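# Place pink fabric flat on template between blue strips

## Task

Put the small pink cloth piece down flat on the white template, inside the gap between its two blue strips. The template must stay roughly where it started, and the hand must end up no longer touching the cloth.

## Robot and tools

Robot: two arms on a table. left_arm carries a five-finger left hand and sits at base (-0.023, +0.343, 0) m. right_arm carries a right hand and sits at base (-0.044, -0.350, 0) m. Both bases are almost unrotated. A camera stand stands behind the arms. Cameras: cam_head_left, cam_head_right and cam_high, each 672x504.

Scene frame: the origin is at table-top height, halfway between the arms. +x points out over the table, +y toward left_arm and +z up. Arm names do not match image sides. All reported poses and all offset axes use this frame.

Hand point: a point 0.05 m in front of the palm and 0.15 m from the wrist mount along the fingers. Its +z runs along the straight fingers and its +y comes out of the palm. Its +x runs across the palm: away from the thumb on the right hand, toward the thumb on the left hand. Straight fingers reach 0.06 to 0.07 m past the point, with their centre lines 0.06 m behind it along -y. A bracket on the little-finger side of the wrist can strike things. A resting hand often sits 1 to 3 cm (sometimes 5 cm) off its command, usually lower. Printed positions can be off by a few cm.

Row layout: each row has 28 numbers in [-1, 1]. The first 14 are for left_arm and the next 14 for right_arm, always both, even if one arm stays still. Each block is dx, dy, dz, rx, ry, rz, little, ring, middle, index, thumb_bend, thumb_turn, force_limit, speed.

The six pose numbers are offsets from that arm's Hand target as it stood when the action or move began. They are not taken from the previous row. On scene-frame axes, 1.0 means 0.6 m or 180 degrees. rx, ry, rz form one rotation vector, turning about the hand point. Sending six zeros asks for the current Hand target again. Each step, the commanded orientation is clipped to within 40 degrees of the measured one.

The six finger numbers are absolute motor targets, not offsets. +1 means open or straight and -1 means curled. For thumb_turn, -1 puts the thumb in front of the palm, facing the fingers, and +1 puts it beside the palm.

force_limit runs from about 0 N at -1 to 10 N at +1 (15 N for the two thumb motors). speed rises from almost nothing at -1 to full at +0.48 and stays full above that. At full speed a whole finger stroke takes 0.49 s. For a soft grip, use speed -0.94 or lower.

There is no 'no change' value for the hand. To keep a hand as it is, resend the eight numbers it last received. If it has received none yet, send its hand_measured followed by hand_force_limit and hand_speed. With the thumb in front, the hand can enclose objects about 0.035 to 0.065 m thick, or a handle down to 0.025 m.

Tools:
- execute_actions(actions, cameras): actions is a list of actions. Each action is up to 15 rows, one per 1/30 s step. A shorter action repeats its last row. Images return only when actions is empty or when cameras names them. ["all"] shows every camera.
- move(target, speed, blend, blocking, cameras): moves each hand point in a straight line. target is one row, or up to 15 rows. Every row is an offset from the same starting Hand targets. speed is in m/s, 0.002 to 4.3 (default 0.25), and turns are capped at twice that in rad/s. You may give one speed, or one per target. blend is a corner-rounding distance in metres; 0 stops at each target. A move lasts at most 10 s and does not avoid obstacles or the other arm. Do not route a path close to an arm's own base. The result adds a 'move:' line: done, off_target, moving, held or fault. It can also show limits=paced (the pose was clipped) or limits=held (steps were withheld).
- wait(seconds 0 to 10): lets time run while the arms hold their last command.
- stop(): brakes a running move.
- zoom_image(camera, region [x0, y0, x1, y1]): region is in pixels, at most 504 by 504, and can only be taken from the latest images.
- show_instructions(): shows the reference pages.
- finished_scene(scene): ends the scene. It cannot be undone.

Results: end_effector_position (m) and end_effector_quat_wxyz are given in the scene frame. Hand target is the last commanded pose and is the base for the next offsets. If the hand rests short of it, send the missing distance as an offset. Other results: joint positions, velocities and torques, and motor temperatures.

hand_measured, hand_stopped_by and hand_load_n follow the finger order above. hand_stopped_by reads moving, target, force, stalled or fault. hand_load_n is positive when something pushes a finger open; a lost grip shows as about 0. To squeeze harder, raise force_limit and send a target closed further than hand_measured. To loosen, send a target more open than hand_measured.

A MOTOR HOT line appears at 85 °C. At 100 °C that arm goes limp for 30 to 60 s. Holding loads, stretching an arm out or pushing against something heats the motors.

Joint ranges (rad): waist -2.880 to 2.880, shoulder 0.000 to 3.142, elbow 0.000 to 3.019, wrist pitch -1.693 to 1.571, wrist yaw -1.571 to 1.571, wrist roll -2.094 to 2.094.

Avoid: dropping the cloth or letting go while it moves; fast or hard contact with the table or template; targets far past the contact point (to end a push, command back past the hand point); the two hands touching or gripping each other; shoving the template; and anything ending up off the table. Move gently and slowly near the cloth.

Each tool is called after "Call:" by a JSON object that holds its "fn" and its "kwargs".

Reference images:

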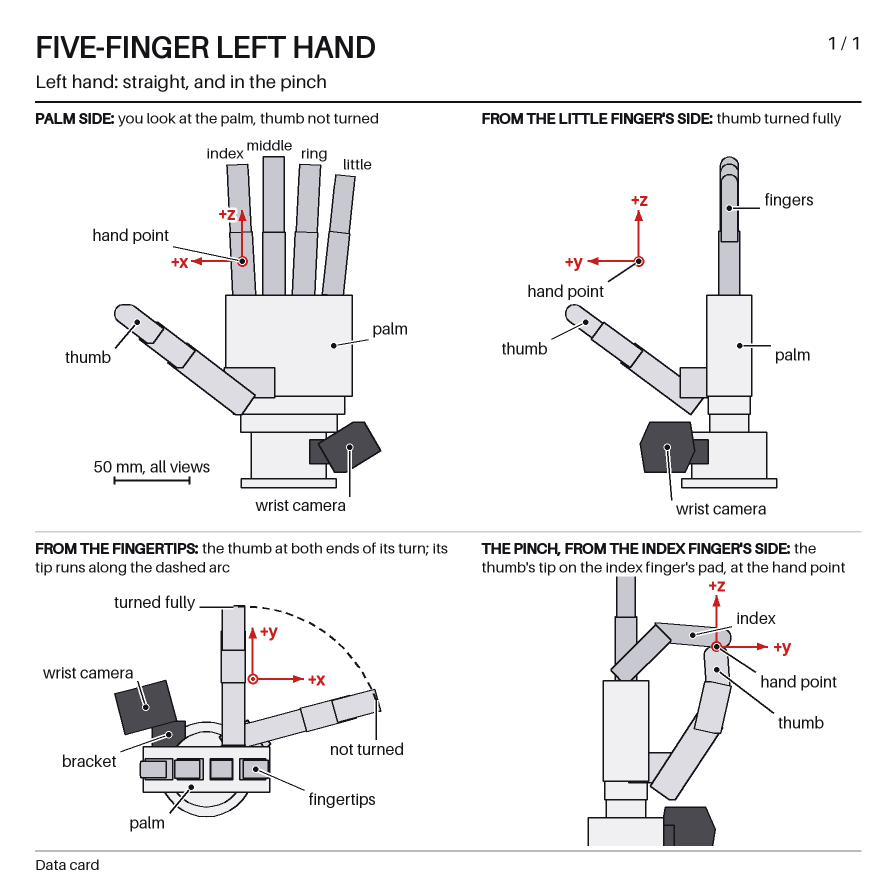

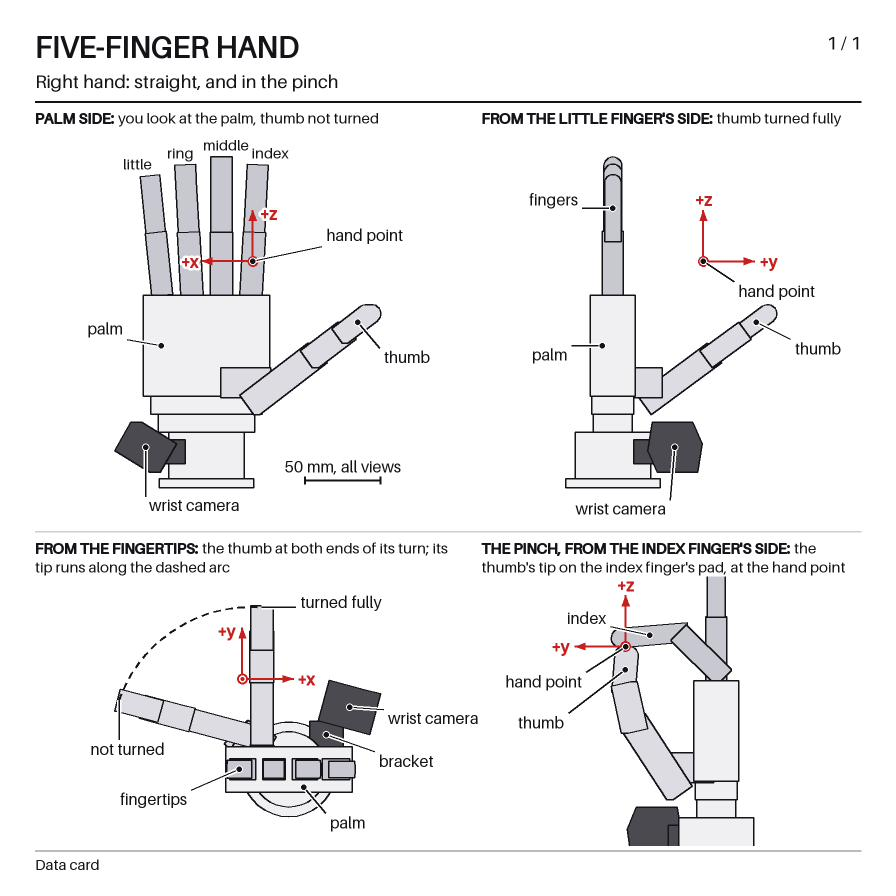

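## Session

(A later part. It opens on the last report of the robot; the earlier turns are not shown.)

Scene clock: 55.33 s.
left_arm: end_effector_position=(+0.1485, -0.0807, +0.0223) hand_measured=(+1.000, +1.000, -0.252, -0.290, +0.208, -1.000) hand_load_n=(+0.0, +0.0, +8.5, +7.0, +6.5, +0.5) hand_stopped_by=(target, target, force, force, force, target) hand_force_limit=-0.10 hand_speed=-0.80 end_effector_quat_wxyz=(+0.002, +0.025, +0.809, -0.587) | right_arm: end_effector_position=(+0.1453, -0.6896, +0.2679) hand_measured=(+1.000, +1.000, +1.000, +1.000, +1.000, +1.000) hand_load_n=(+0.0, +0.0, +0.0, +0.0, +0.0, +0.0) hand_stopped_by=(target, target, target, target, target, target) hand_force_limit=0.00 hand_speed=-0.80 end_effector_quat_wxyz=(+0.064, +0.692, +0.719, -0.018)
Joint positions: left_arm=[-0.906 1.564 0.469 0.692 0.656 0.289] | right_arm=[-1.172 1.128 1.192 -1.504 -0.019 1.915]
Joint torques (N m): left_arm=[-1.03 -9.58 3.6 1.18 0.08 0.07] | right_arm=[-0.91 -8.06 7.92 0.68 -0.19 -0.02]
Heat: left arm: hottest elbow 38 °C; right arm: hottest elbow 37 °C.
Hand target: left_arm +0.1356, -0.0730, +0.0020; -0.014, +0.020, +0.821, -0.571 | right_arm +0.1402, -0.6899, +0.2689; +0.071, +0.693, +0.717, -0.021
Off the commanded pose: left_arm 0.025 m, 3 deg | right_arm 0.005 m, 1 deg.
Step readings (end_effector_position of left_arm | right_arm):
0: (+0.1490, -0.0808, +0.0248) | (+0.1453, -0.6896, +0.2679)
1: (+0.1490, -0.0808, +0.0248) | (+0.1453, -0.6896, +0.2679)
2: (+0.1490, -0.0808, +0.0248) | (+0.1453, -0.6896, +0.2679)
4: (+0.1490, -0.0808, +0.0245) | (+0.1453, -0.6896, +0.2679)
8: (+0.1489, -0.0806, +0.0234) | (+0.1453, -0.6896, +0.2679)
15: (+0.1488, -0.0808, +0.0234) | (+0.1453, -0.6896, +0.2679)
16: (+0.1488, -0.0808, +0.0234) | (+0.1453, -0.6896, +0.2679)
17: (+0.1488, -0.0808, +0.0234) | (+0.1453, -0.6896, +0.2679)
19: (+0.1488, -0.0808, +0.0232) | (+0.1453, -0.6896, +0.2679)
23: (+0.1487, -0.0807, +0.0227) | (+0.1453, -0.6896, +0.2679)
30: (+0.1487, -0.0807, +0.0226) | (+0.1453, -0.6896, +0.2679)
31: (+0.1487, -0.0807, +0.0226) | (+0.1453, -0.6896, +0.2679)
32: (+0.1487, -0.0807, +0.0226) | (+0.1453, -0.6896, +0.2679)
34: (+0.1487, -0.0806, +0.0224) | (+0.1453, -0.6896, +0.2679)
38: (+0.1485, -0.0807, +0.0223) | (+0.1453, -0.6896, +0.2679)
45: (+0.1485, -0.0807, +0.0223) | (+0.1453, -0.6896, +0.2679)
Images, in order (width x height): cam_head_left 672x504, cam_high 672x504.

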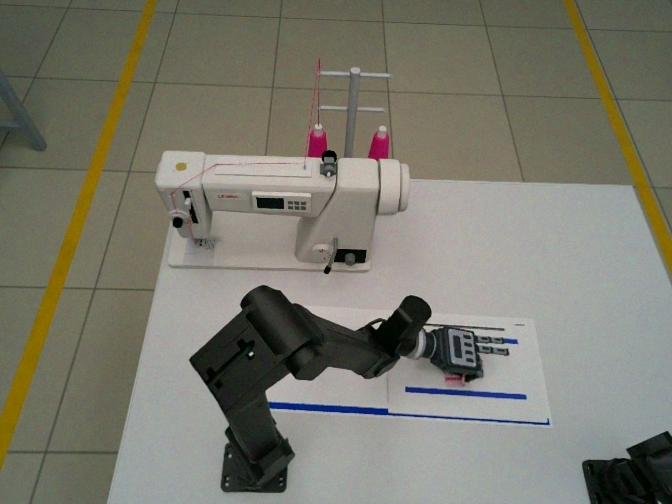

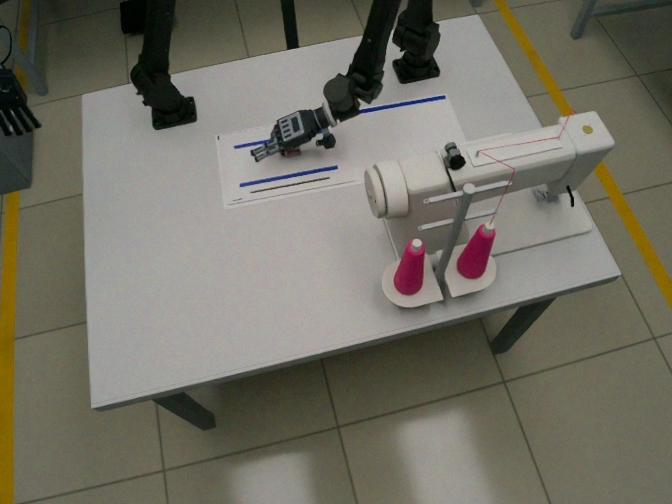

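Call:
{"fn": "move", "kwargs": {"target": [[0.02,-0.02,0.07,0,0,0,1,1,-0.35,-0.35,0.16,-1,-0.1,-0.8,0,0,0,0,0,0,1,1,1,1,1,1,0,-0.8],[0.038,-0.045,0.2,0,0,0,1,1,-0.35,-0.35,0.16,-1,-0.1,-0.8,0,0,0,0,0,0,1,1,1,1,1,1,0,-0.8]], "speed": 0.1, "blend": [0.02,0], "cameras": ["cam_head_left","cam_head_right","cam_high"]}}

Call:
{"fn": "zoom_image", "kwargs": {"camera": "cam_head_left", "region": [380, 300, 560, 435]}}

Call:
{"fn": "zoom_image", "kwargs": {"camera": "cam_high", "region": [200, 90, 380, 225]}}

Scene clock: 57.47 s.
left_arm: end_effector_position=(+0.1477, -0.0796, +0.0921) hand_measured=(+1.000, +1.000, -0.252, -0.290, +0.208, -1.000) hand_load_n=(+0.0, +0.0, +7.5, +7.0, +6.5, +0.0) hand_stopped_by=(target, target, force, force, force, target) hand_force_limit=-0.10 hand_speed=-0.80 end_effector_quat_wxyz=(-0.028, +0.004, +0.834, -0.551) | right_arm: end_effector_position=(+0.1453, -0.6896, +0.2679) hand_measured=(+1.000, +1.000, +1.000, +1.000, +1.000, +1.000) hand_load_n=(+0.0, +0.0, +0.0, +0.0, -0.5, +0.0) hand_stopped_by=(target, target, target, target, target, target) hand_force_limit=0.00 hand_speed=-0.80 end_effector_quat_wxyz=(+0.064, +0.692, +0.719, -0.018)
Joint positions: left_arm=[-0.906 1.323 0.59 0.216 0.656 0.289] | right_arm=[-1.172 1.128 1.192 -1.504 -0.019 1.915]
Joint torques (N m): left_arm=[-0.73 -12.34 12.05 0.84 0.29 0.08] | right_arm=[-0.97 -8.06 7.92 0.68 -0.19 -0.02]
Heat: left arm: hottest elbow 38 °C; right arm: hottest elbow 37 °C.
Hand target: left_arm +0.1584, -0.1000, +0.1219; -0.014, +0.020, +0.821, -0.571 | right_arm +0.1402, -0.6899, +0.2689; +0.071, +0.693, +0.717, -0.021
Off the commanded pose: left_arm 0.038 m, 4 deg | right_arm 0.005 m, 1 deg.
move: off_target (left_arm)

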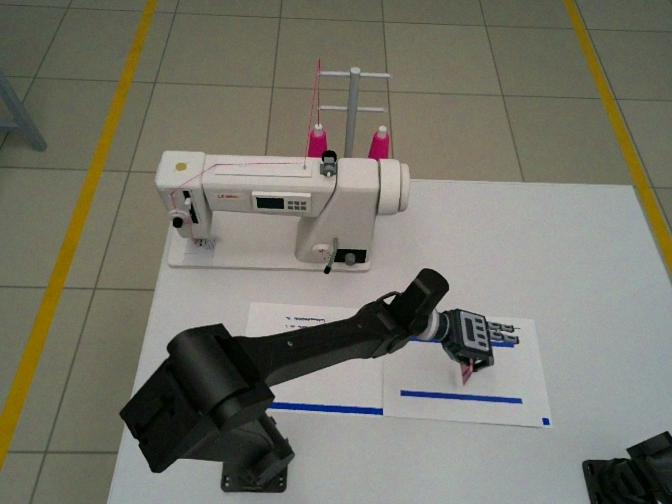

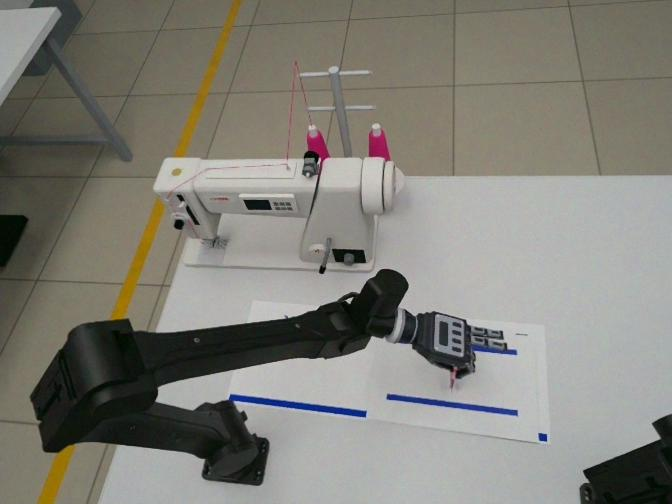

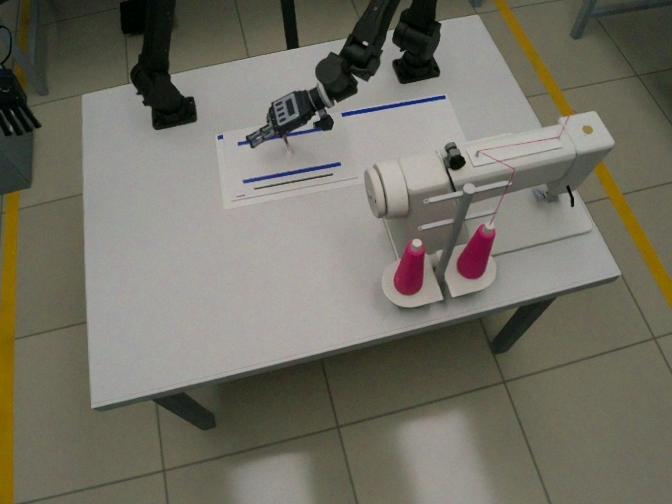

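Scaled by 2.800 from the camera's 672x504 image, which has a finer 960x720 frame.

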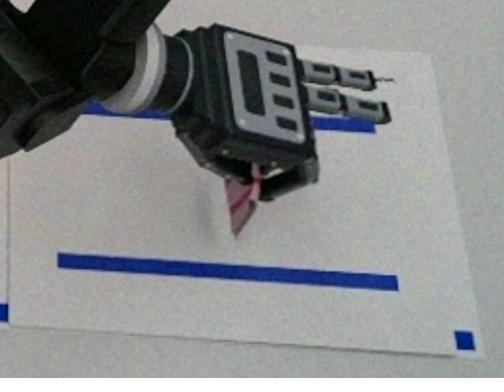

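Scaled by 2.800 from the camera's 672x504 image, which has a finer 960x720 frame.

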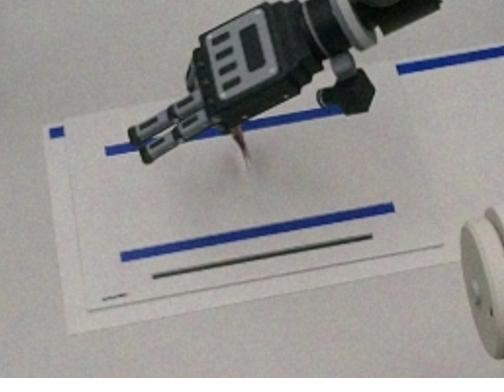

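Call:
{"fn": "zoom_image", "kwargs": {"camera": "cam_head_left", "region": [445, 345, 495, 395]}}

Call:
{"fn": "zoom_image", "kwargs": {"camera": "cam_head_right", "region": [425, 350, 475, 400]}}

Call:
{"fn": "zoom_image", "kwargs": {"camera": "cam_high", "region": [260, 125, 310, 165]}}

Scaled by 10.080 from the camera's 672x504 image, which has a finer 960x720 frame.

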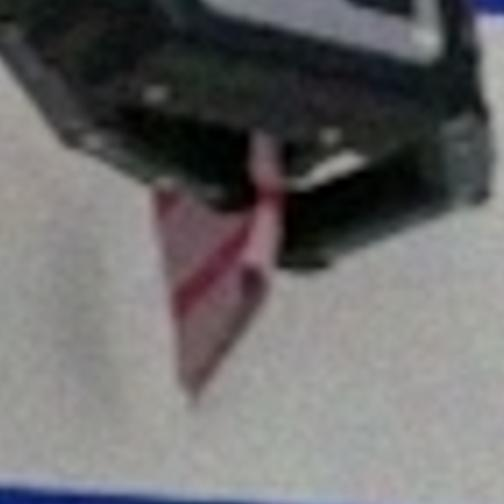

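Scaled by 10.080 from the camera's 672x504 image, which has a finer 960x720 frame.

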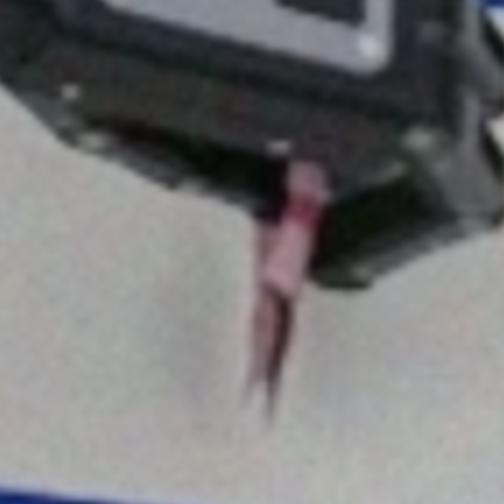

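Scaled by 10.080 from the camera's 672x504 image, which has a finer 960x720 frame.

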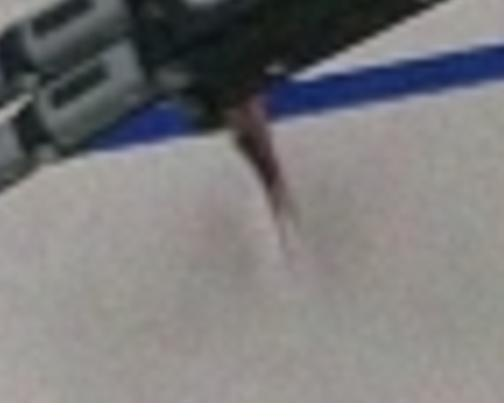

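Call:
{"fn": "move", "kwargs": {"target": [[-0.005,0.055,-0.03,0,0,0,1,1,-0.35,-0.35,0.16,-1,-0.1,-0.8,0,0,0,0,0,0,1,1,1,1,1,1,0,-0.8],[-0.005,0.055,-0.11,0,0,0,1,1,-0.35,-0.35,0.16,-1,-0.1,-0.8,0,0,0,0,0,0,1,1,1,1,1,1,0,-0.8]], "speed": 0.08, "cameras": ["cam_head_left","cam_head_right","cam_high"]}}

Call:
{"fn": "zoom_image", "kwargs": {"camera": "cam_head_left", "region": [435, 345, 485, 395]}}

Call:
{"fn": "zoom_image", "kwargs": {"camera": "cam_head_right", "region": [415, 350, 465, 400]}}

Call:
{"fn": "zoom_image", "kwargs": {"camera": "cam_high", "region": [260, 125, 320, 173]}}

Scene clock: 60.80 s.
left_arm: end_effector_position=(+0.1509, -0.0716, +0.0626) hand_measured=(+1.000, +1.000, -0.252, -0.290, +0.208, -1.000) hand_load_n=(+0.0, +0.0, +7.5, +6.5, +6.5, +0.0) hand_stopped_by=(target, target, force, force, force, target) hand_force_limit=-0.10 hand_speed=-0.80 end_effector_quat_wxyz=(-0.017, +0.023, +0.820, -0.572) | right_arm: end_effector_position=(+0.1453, -0.6896, +0.2679) hand_measured=(+1.000, +1.000, +1.000, +1.000, +1.000, +1.000) hand_load_n=(+0.0, +0.0, +0.0, +0.0, +0.0, +0.0) hand_stopped_by=(target, target, target, target, target, target) hand_force_limit=0.00 hand_speed=-0.80 end_effector_quat_wxyz=(+0.064, +0.692, +0.719, -0.018)
Joint positions: left_arm=[-0.876 1.402 0.517 0.416 0.701 0.313] | right_arm=[-1.172 1.128 1.192 -1.504 -0.019 1.915]
Joint torques (N m): left_arm=[1.14 -10.29 5.86 2.11 0.36 0.14] | right_arm=[-0.97 -8.06 7.92 0.68 -0.19 -0.02]
Heat: left arm: hottest elbow 38 °C; right arm: hottest elbow 38 °C.
Hand target: left_arm +0.1554, -0.0671, +0.0559; -0.014, +0.020, +0.821, -0.571 | right_arm +0.1402, -0.6899, +0.2689; +0.071, +0.693, +0.717, -0.021
Off the commanded pose: left_arm 0.009 m, 1 deg | right_arm 0.005 m, 1 deg.
move: done

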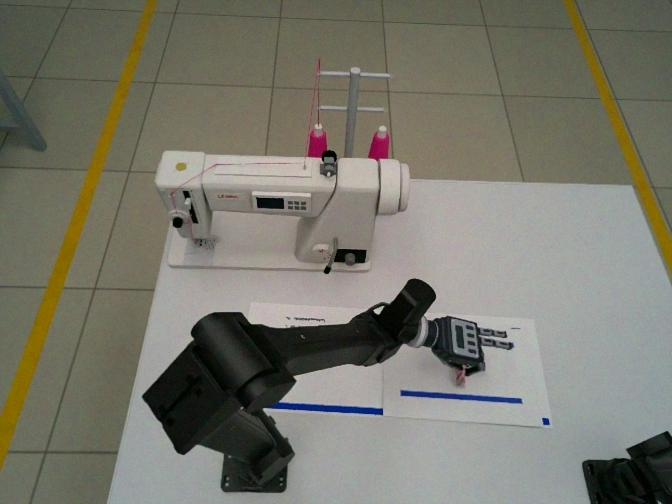

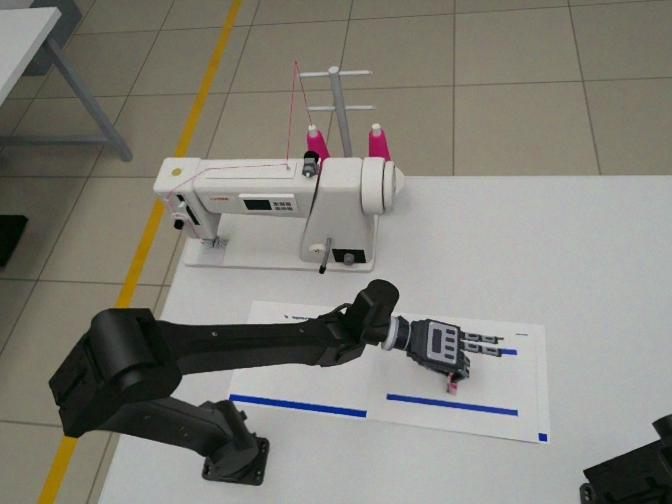

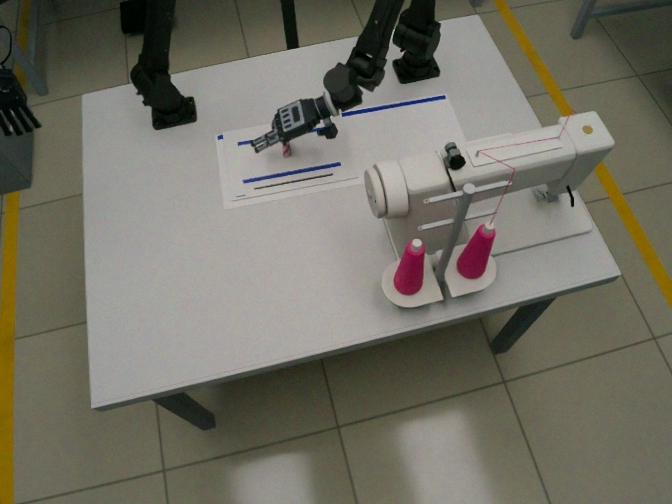

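Scaled by 10.080 from the camera's 672x504 image, which has a finer 960x720 frame.

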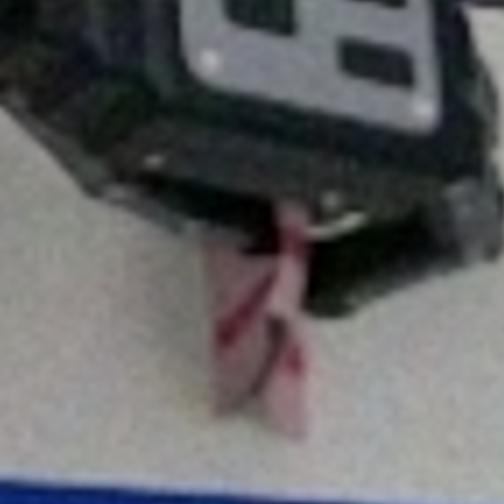

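Scaled by 10.080 from the camera's 672x504 image, which has a finer 960x720 frame.

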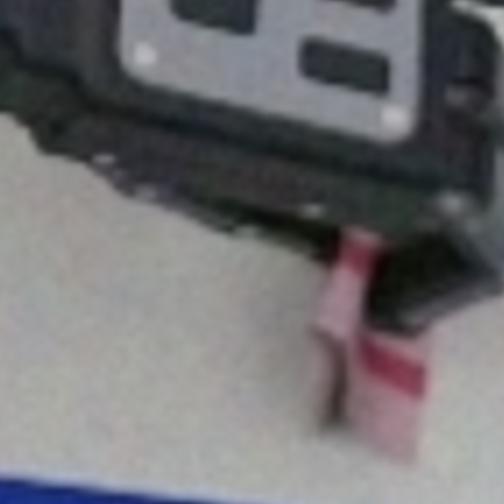

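Scaled by 8.400 from the camera's 672x504 image, which has a finer 960x720 frame.

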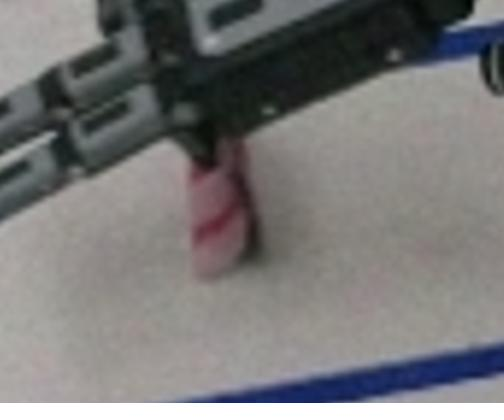

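Call:
{"fn": "move", "kwargs": {"target": [0.004,0,-0.025,0,0,0,1,1,-0.35,-0.35,0.16,-1,-0.1,-0.8,0,0,0,0,0,0,1,1,1,1,1,1,0,-0.8], "speed": 0.05, "cameras": ["cam_head_left","cam_head_right","cam_high"]}}

Call:
{"fn": "zoom_image", "kwargs": {"camera": "cam_head_left", "region": [435, 345, 485, 395]}}

Call:
{"fn": "zoom_image", "kwargs": {"camera": "cam_head_right", "region": [415, 350, 465, 400]}}

Call:
{"fn": "zoom_image", "kwargs": {"camera": "cam_high", "region": [260, 125, 320, 173]}}

Scene clock: 62.03 s.
left_arm: end_effector_position=(+0.1533, -0.0721, +0.0481) hand_measured=(+1.000, +1.000, -0.252, -0.290, +0.208, -1.000) hand_load_n=(+0.0, +0.0, +7.5, +7.0, +6.5, +0.5) hand_stopped_by=(target, target, force, force, force, target) hand_force_limit=-0.10 hand_speed=-0.80 end_effector_quat_wxyz=(-0.018, +0.023, +0.820, -0.572) | right_arm: end_effector_position=(+0.1453, -0.6896, +0.2679) hand_measured=(+1.000, +1.000, +1.000, +1.000, +1.000, +1.000) hand_load_n=(+0.0, +0.0, +0.0, +0.0, +0.0, +0.0) hand_stopped_by=(target, target, target, target, target, target) hand_force_limit=0.00 hand_speed=-0.80 end_effector_quat_wxyz=(+0.064, +0.692, +0.719, -0.018)
Joint positions: left_arm=[-0.871 1.455 0.51 0.475 0.706 0.314] | right_arm=[-1.172 1.128 1.192 -1.504 -0.019 1.915]
Joint torques (N m): left_arm=[1.26 -10.52 5.42 1.81 0.36 0.16] | right_arm=[-0.97 -8.06 7.94 0.68 -0.19 -0.02]
Heat: left arm: hottest elbow 38 °C; right arm: hottest elbow 38 °C.
Hand target: left_arm +0.1578, -0.0671, +0.0410; -0.014, +0.020, +0.821, -0.571 | right_arm +0.1402, -0.6899, +0.2689; +0.071, +0.693, +0.717, -0.021
Off the commanded pose: left_arm 0.010 m, 1 deg | right_arm 0.005 m, 1 deg.
move: done

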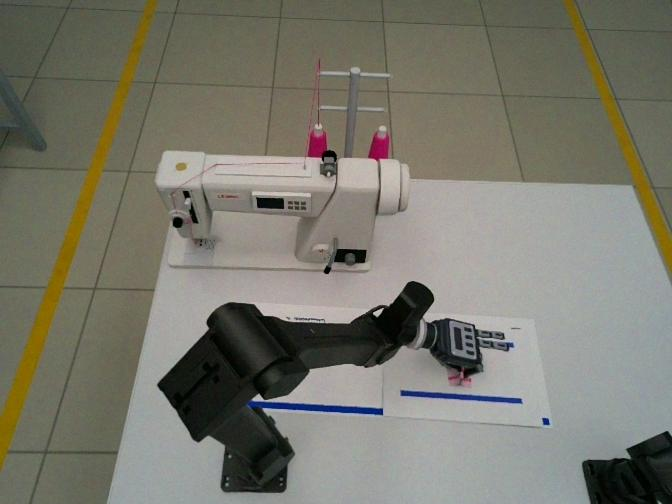

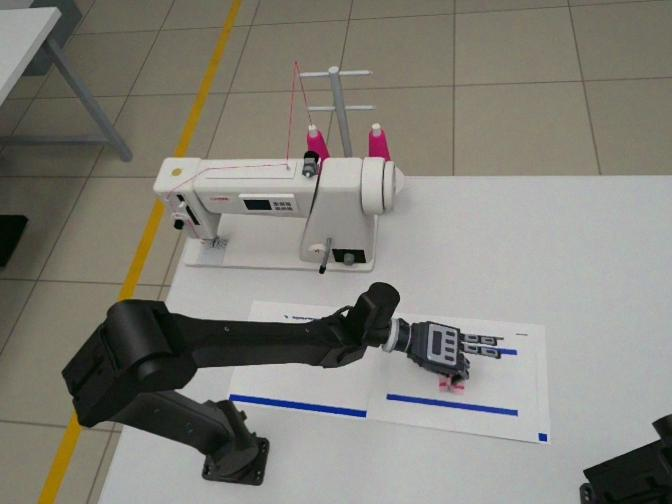

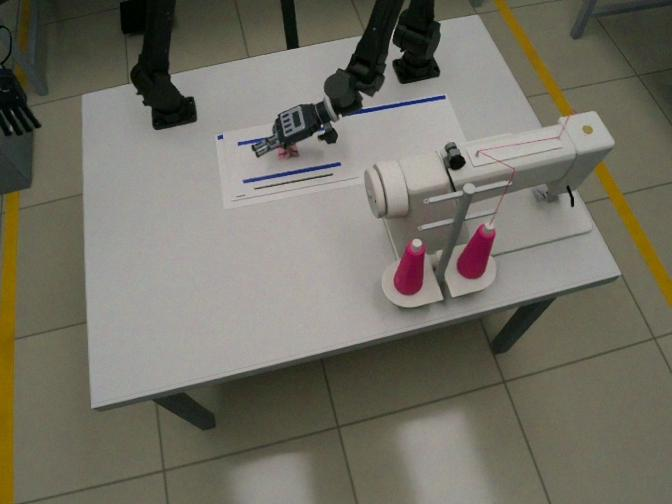

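Scaled by 10.080 from the camera's 672x504 image, which has a finer 960x720 frame.

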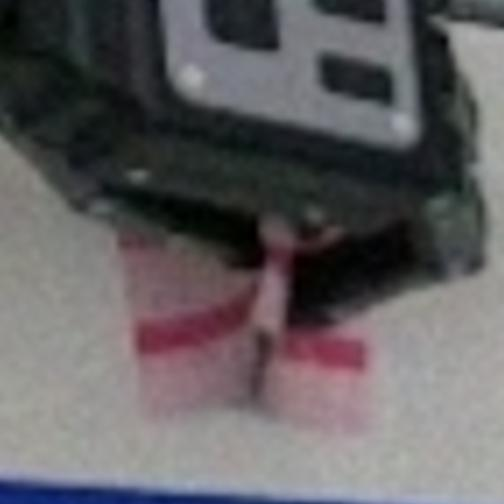

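Scaled by 10.080 from the camera's 672x504 image, which has a finer 960x720 frame.

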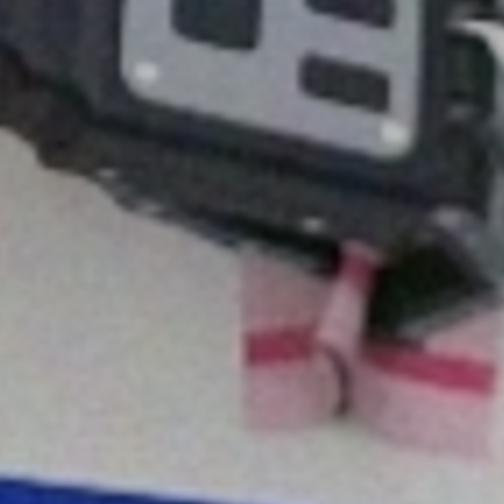

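Scaled by 8.400 from the camera's 672x504 image, which has a finer 960x720 frame.

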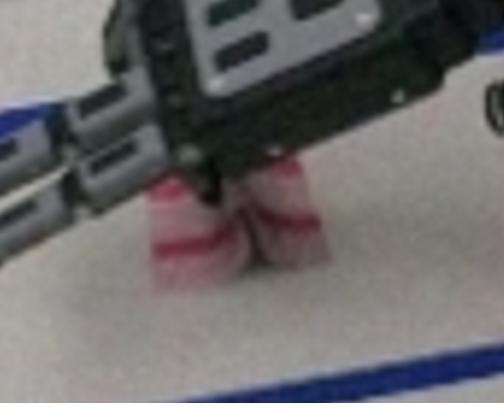

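Call:
{"fn": "move", "kwargs": {"target": [[0.017,0,-0.012,0,0,0,1,1,-0.35,-0.35,0.16,-1,-0.1,-0.8,0,0,0,0,0,0,1,1,1,1,1,1,0,-0.8],[0.017,0.0,-0.04,0,0,0,1,1,-0.35,-0.35,0.16,-1,-0.1,-0.8,0,0,0,0,0,0,1,1,1,1,1,1,0,-0.8]], "speed": 0.05, "cameras": ["cam_head_left","cam_head_right","cam_high"]}}

Call:
{"fn": "zoom_image", "kwargs": {"camera": "cam_head_left", "region": [380, 290, 560, 440]}}

Call:
{"fn": "zoom_image", "kwargs": {"camera": "cam_head_right", "region": [415, 350, 465, 400]}}

Scene clock: 64.00 s.
left_arm: end_effector_position=(+0.1630, -0.0714, +0.0247) hand_measured=(+1.000, +1.000, -0.252, -0.290, +0.208, -1.000) hand_load_n=(+0.0, +0.0, +7.5, +6.5, +7.0, +0.5) hand_stopped_by=(target, target, force, force, force, target) hand_force_limit=-0.10 hand_speed=-0.80 end_effector_quat_wxyz=(-0.017, +0.024, +0.819, -0.573) | right_arm: end_effector_position=(+0.1453, -0.6896, +0.2679) hand_measured=(+1.000, +1.000, +1.000, +1.000, +1.000, +1.000) hand_load_n=(+0.0, +0.0, +0.0, +0.0, +0.0, +0.0) hand_stopped_by=(target, target, target, target, target, target) hand_force_limit=0.00 hand_speed=-0.80 end_effector_quat_wxyz=(+0.064, +0.692, +0.719, -0.018)
Joint positions: left_arm=[-0.848 1.547 0.51 0.561 0.728 0.329] | right_arm=[-1.172 1.128 1.192 -1.504 -0.019 1.915]
Joint torques (N m): left_arm=[0.91 -11.11 5.15 1.88 0.29 0.16] | right_arm=[-0.97 -8 7.92 0.68 -0.19 -0.02]
Heat: left arm: hottest elbow 38 °C; right arm: hottest elbow 38 °C.
Hand target: left_arm +0.1680, -0.0671, +0.0170; -0.014, +0.020, +0.821, -0.571 | right_arm +0.1402, -0.6899, +0.2689; +0.071, +0.693, +0.717, -0.021
Off the commanded pose: left_arm 0.010 m, 1 deg | right_arm 0.005 m, 1 deg.
move: done

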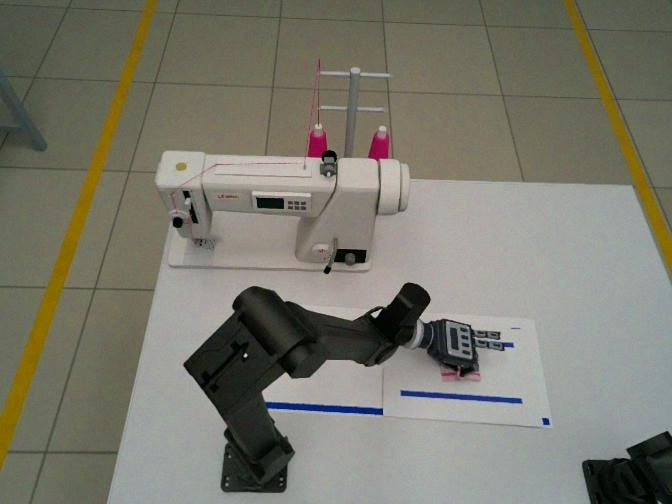

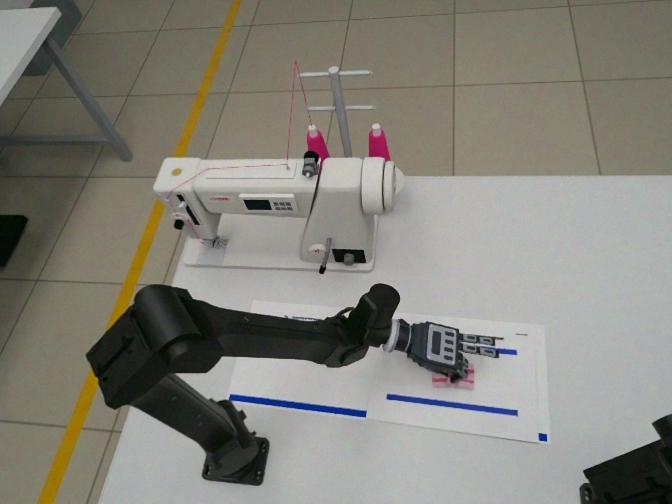

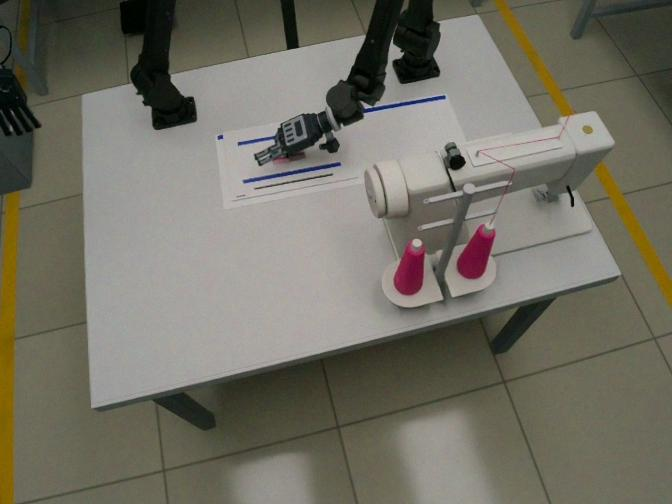

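Scaled by 2.800 from the camera's 672x504 image, which has a finer 960x720 frame.

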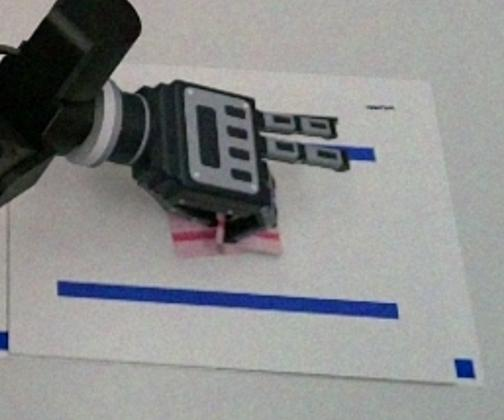

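Scaled by 10.080 from the camera's 672x504 image, which has a finer 960x720 frame.

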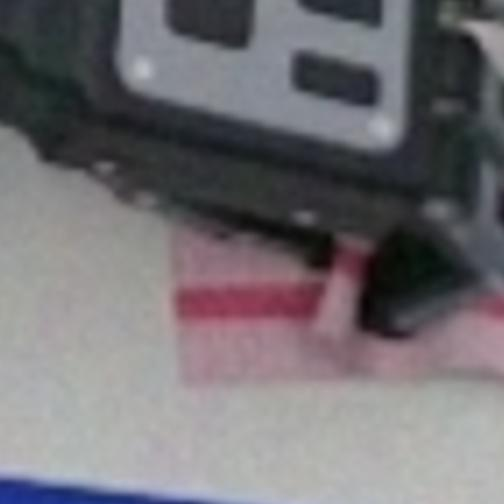

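Call:
{"fn": "execute_actions", "kwargs": {"actions": [[[0,0,0,0,0,0,1,1,-0.15,-0.15,0.22,-1,-0.1,-0.7,0,0,0,0,0,0,1,1,1,1,1,1,0,-0.8]],[[0,0,0,0,0,0,1,1,0,0,0.32,-1,-0.1,-0.7,0,0,0,0,0,0,1,1,1,1,1,1,0,-0.8]]], "cameras": ["cam_head_left","cam_head_right"]}}

Call:
{"fn": "zoom_image", "kwargs": {"camera": "cam_head_left", "region": [380, 290, 560, 440]}}

Call:
{"fn": "zoom_image", "kwargs": {"camera": "cam_head_right", "region": [415, 340, 495, 400]}}

Scene clock: 65.53 s.
left_arm: end_effector_position=(+0.1638, -0.0722, +0.0260) hand_measured=(+1.000, +1.000, +0.000, +0.000, +0.320, -1.000) hand_load_n=(-0.5, +0.0, -0.5, +0.0, +0.0, +0.0) hand_stopped_by=(target, target, target, target, target, target) hand_force_limit=-0.10 hand_speed=-0.70 end_effector_quat_wxyz=(-0.016, +0.025, +0.817, -0.576) | right_arm: end_effector_position=(+0.1453, -0.6896, +0.2679) hand_measured=(+1.000, +1.000, +1.000, +1.000, +1.000, +1.000) hand_load_n=(+0.0, +0.0, +0.0, +0.0, +0.0, +0.0) hand_stopped_by=(target, target, target, target, target, target) hand_force_limit=0.00 hand_speed=-0.80 end_effector_quat_wxyz=(+0.064, +0.692, +0.719, -0.018)
Joint positions: left_arm=[-0.847 1.547 0.51 0.569 0.729 0.329] | right_arm=[-1.172 1.128 1.192 -1.504 -0.019 1.915]
Joint torques (N m): left_arm=[1.08 -10.75 5.15 1.5 0.26 0.15] | right_arm=[-0.97 -8.06 7.92 0.66 -0.19 -0.03]
Heat: left arm: hottest elbow 38 °C; right arm: hottest elbow 38 °C.
Hand target: left_arm +0.1681, -0.0671, +0.0171; -0.014, +0.020, +0.821, -0.571 | right_arm +0.1402, -0.6899, +0.2689; +0.071, +0.693, +0.717, -0.021
Off the commanded pose: left_arm 0.011 m, 1 deg | right_arm 0.005 m, 1 deg.
Step readings (end_effector_position of left_arm | right_arm):
0: (+0.1630, -0.0714, +0.0247) | (+0.1453, -0.6896, +0.2679)
1: (+0.1630, -0.0714, +0.0247) | (+0.1453, -0.6896, +0.2679)
2: (+0.1630, -0.0714, +0.0247) | (+0.1453, -0.6896, +0.2679)
4: (+0.1632, -0.0716, +0.0251) | (+0.1453, -0.6896, +0.2679)
8: (+0.1635, -0.0720, +0.0256) | (+0.1453, -0.6896, +0.2679)
15: (+0.1635, -0.0720, +0.0256) | (+0.1453, -0.6896, +0.2679)
16: (+0.1635, -0.0720, +0.0256) | (+0.1453, -0.6896, +0.2679)
17: (+0.1635, -0.0720, +0.0256) | (+0.1453, -0.6896, +0.2679)
19: (+0.1637, -0.0721, +0.0258) | (+0.1453, -0.6896, +0.2679)
23: (+0.1638, -0.0722, +0.0260) | (+0.1453, -0.6896, +0.2679)
30: (+0.1638, -0.0722, +0.0260) | (+0.1453, -0.6896, +0.2679)
Images, in order (width x height): cam_head_left 672x504, cam_head_right 672x504.

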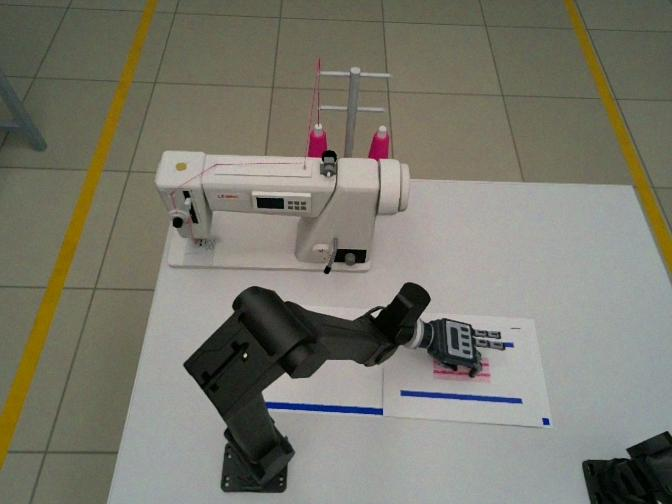

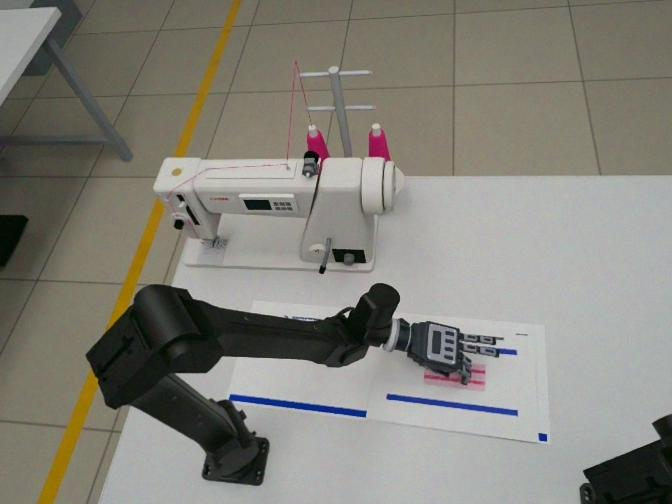

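Scaled by 2.800 from the camera's 672x504 image, which has a finer 960x720 frame.

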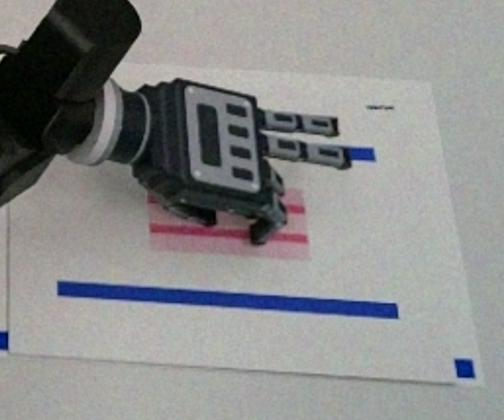

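Scaled by 6.300 from the camera's 672x504 image, which has a finer 960x720 frame.

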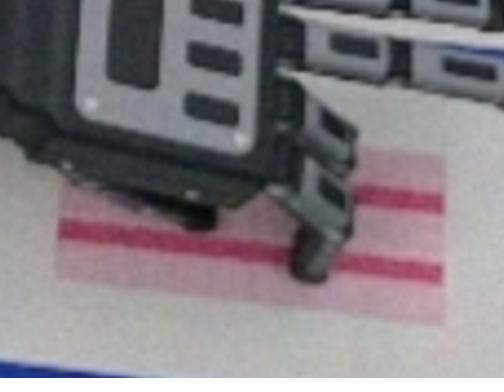

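Call:
{"fn": "move", "kwargs": {"target": [[0.01,-0.015,0.06,0,0,0,1,1,0,0,0.32,-1,-0.1,-0.7,0,0,0,0,0,0,1,1,1,1,1,1,0,-0.8],[0.015,-0.02,0.12,0,0,0,1,1,0,0,0.32,-1,-0.1,-0.7,0,0,0,0,0,0,1,1,1,1,1,1,0,-0.8]], "speed": 0.1, "blend": [0.01,0], "cameras": ["cam_head_left","cam_high"]}}

Call:
{"fn": "zoom_image", "kwargs": {"camera": "cam_head_left", "region": [380, 290, 560, 440]}}

Call:
{"fn": "zoom_image", "kwargs": {"camera": "cam_high", "region": [200, 90, 380, 225]}}

Scene clock: 67.50 s.
left_arm: end_effector_position=(+0.1565, -0.0638, +0.0647) hand_measured=(+1.000, +1.000, +0.000, +0.000, +0.320, -1.000) hand_load_n=(+0.0, +0.0, +0.0, +0.0, +0.0, +0.0) hand_stopped_by=(target, target, target, target, target, target) hand_force_limit=-0.10 hand_speed=-0.70 end_effector_quat_wxyz=(-0.035, +0.011, +0.831, -0.554) | right_arm: end_effector_position=(+0.1453, -0.6896, +0.2679) hand_measured=(+1.000, +1.000, +1.000, +1.000, +1.000, +1.000) hand_load_n=(+0.0, +0.0, +0.0, +0.0, +0.0, +0.0) hand_stopped_by=(target, target, target, target, target, target) hand_force_limit=0.00 hand_speed=-0.80 end_effector_quat_wxyz=(+0.064, +0.692, +0.719, -0.018)
Joint positions: left_arm=[-0.847 1.388 0.55 0.299 0.728 0.329] | right_arm=[-1.172 1.128 1.192 -1.504 -0.019 1.915]
Joint torques (N m): left_arm=[0.91 -12.63 10.95 0.75 0.19 0.13] | right_arm=[-0.97 -8.06 7.92 0.68 -0.19 -0.03]
Heat: left arm: hottest elbow 38 °C; right arm: hottest elbow 38 °C.
Hand target: left_arm +0.1771, -0.0790, +0.0889; -0.014, +0.020, +0.821, -0.571 | right_arm +0.1402, -0.6899, +0.2689; +0.071, +0.693, +0.717, -0.021
Off the commanded pose: left_arm 0.035 m, 3 deg | right_arm 0.005 m, 1 deg.
move: off_target (left_arm)
Images, in order (width x height): cam_head_left 672x504, cam_high 672x504.

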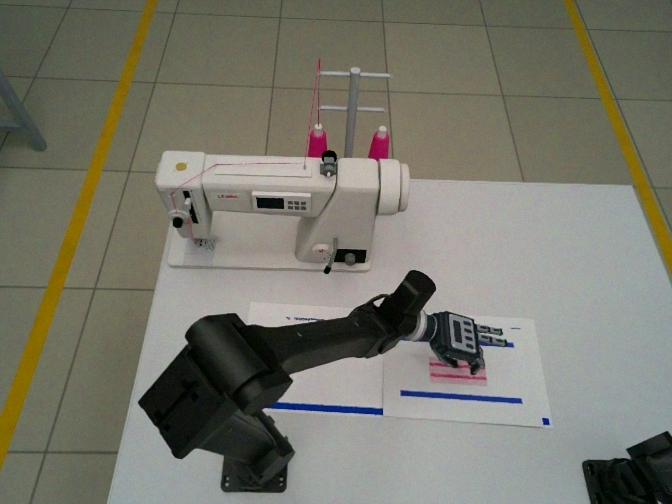

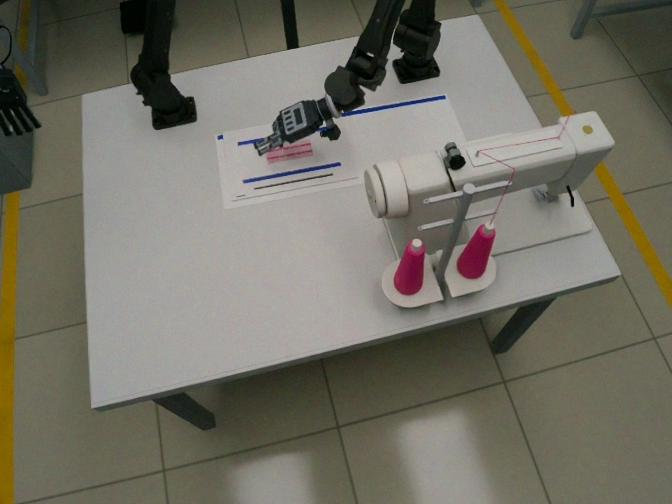

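Scaled by 2.800 from the camera's 672x504 image, which has a finer 960x720 frame.

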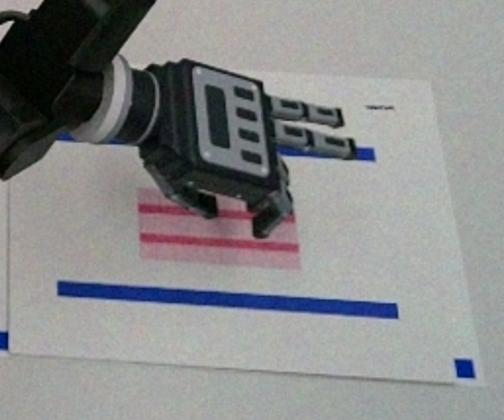

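Scaled by 2.800 from the camera's 672x504 image, which has a finer 960x720 frame.

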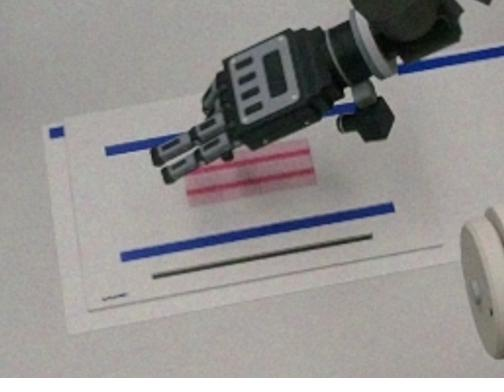

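Call:
{"fn": "move", "kwargs": {"target": [[-0.02,-0.143,0.0,0,0,0,1,1,0,0,0.35,-1,-0.1,-0.7,0,0,0,0,0,0,1,1,1,1,1,1,0,-0.8],[-0.02,-0.143,-0.08,0,0,0,1,1,0,0,0.35,-1,-0.1,-0.7,0,0,0,0,0,0,1,1,1,1,1,1,0,-0.8]], "speed": 0.15, "blend": [0.02,0], "cameras": ["cam_head_left"]}}

Call:
{"fn": "zoom_image", "kwargs": {"camera": "cam_head_left", "region": [380, 290, 560, 440]}}

Scene clock: 69.33 s.
left_arm: end_effector_position=(+0.1611, -0.1444, +0.0300) hand_measured=(+1.000, +1.000, +0.000, +0.000, +0.350, -1.000) hand_load_n=(+0.0, +0.0, +0.0, +0.0, +0.0, +0.0) hand_stopped_by=(target, target, target, target, target, target) hand_force_limit=-0.10 hand_speed=-0.70 end_effector_quat_wxyz=(-0.017, +0.012, +0.830, -0.557) | right_arm: end_effector_position=(+0.1453, -0.6896, +0.2679) hand_measured=(+1.000, +1.000, +1.000, +1.000, +1.000, +1.000) hand_load_n=(+0.0, +0.0, +0.0, +0.0, +0.0, +0.0) hand_stopped_by=(target, target, target, target, target, target) hand_force_limit=0.00 hand_speed=-0.80 end_effector_quat_wxyz=(+0.064, +0.692, +0.719, -0.018)
Joint positions: left_arm=[-0.983 1.633 0.678 0.484 0.583 0.256] | right_arm=[-1.172 1.128 1.192 -1.504 -0.019 1.915]
Joint torques (N m): left_arm=[-1.14 -13.51 9.35 1.72 0.15 -0.06] | right_arm=[-0.97 -8.06 7.92 0.66 -0.19 -0.02]
Heat: left arm: hottest elbow 38 °C; right arm: hottest elbow 38 °C.
Hand target: left_arm +0.1650, -0.1647, +0.0409; -0.014, +0.020, +0.821, -0.571 | right_arm +0.1402, -0.6899, +0.2689; +0.071, +0.693, +0.717, -0.021
Off the commanded pose: left_arm 0.024 m, 2 deg | right_arm 0.005 m, 1 deg.
move: off_target (left_arm)
Images, in order (width x height): cam_head_left 672x504.

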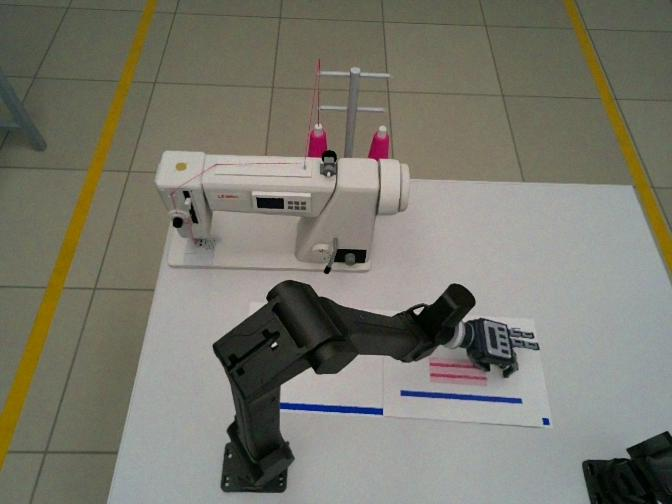

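Scaled by 2.800 from the camera's 672x504 image, which has a finer 960x720 frame.

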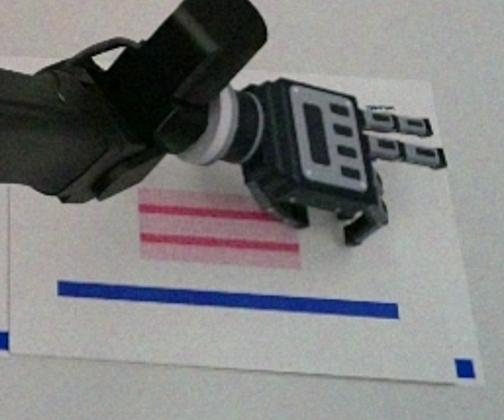

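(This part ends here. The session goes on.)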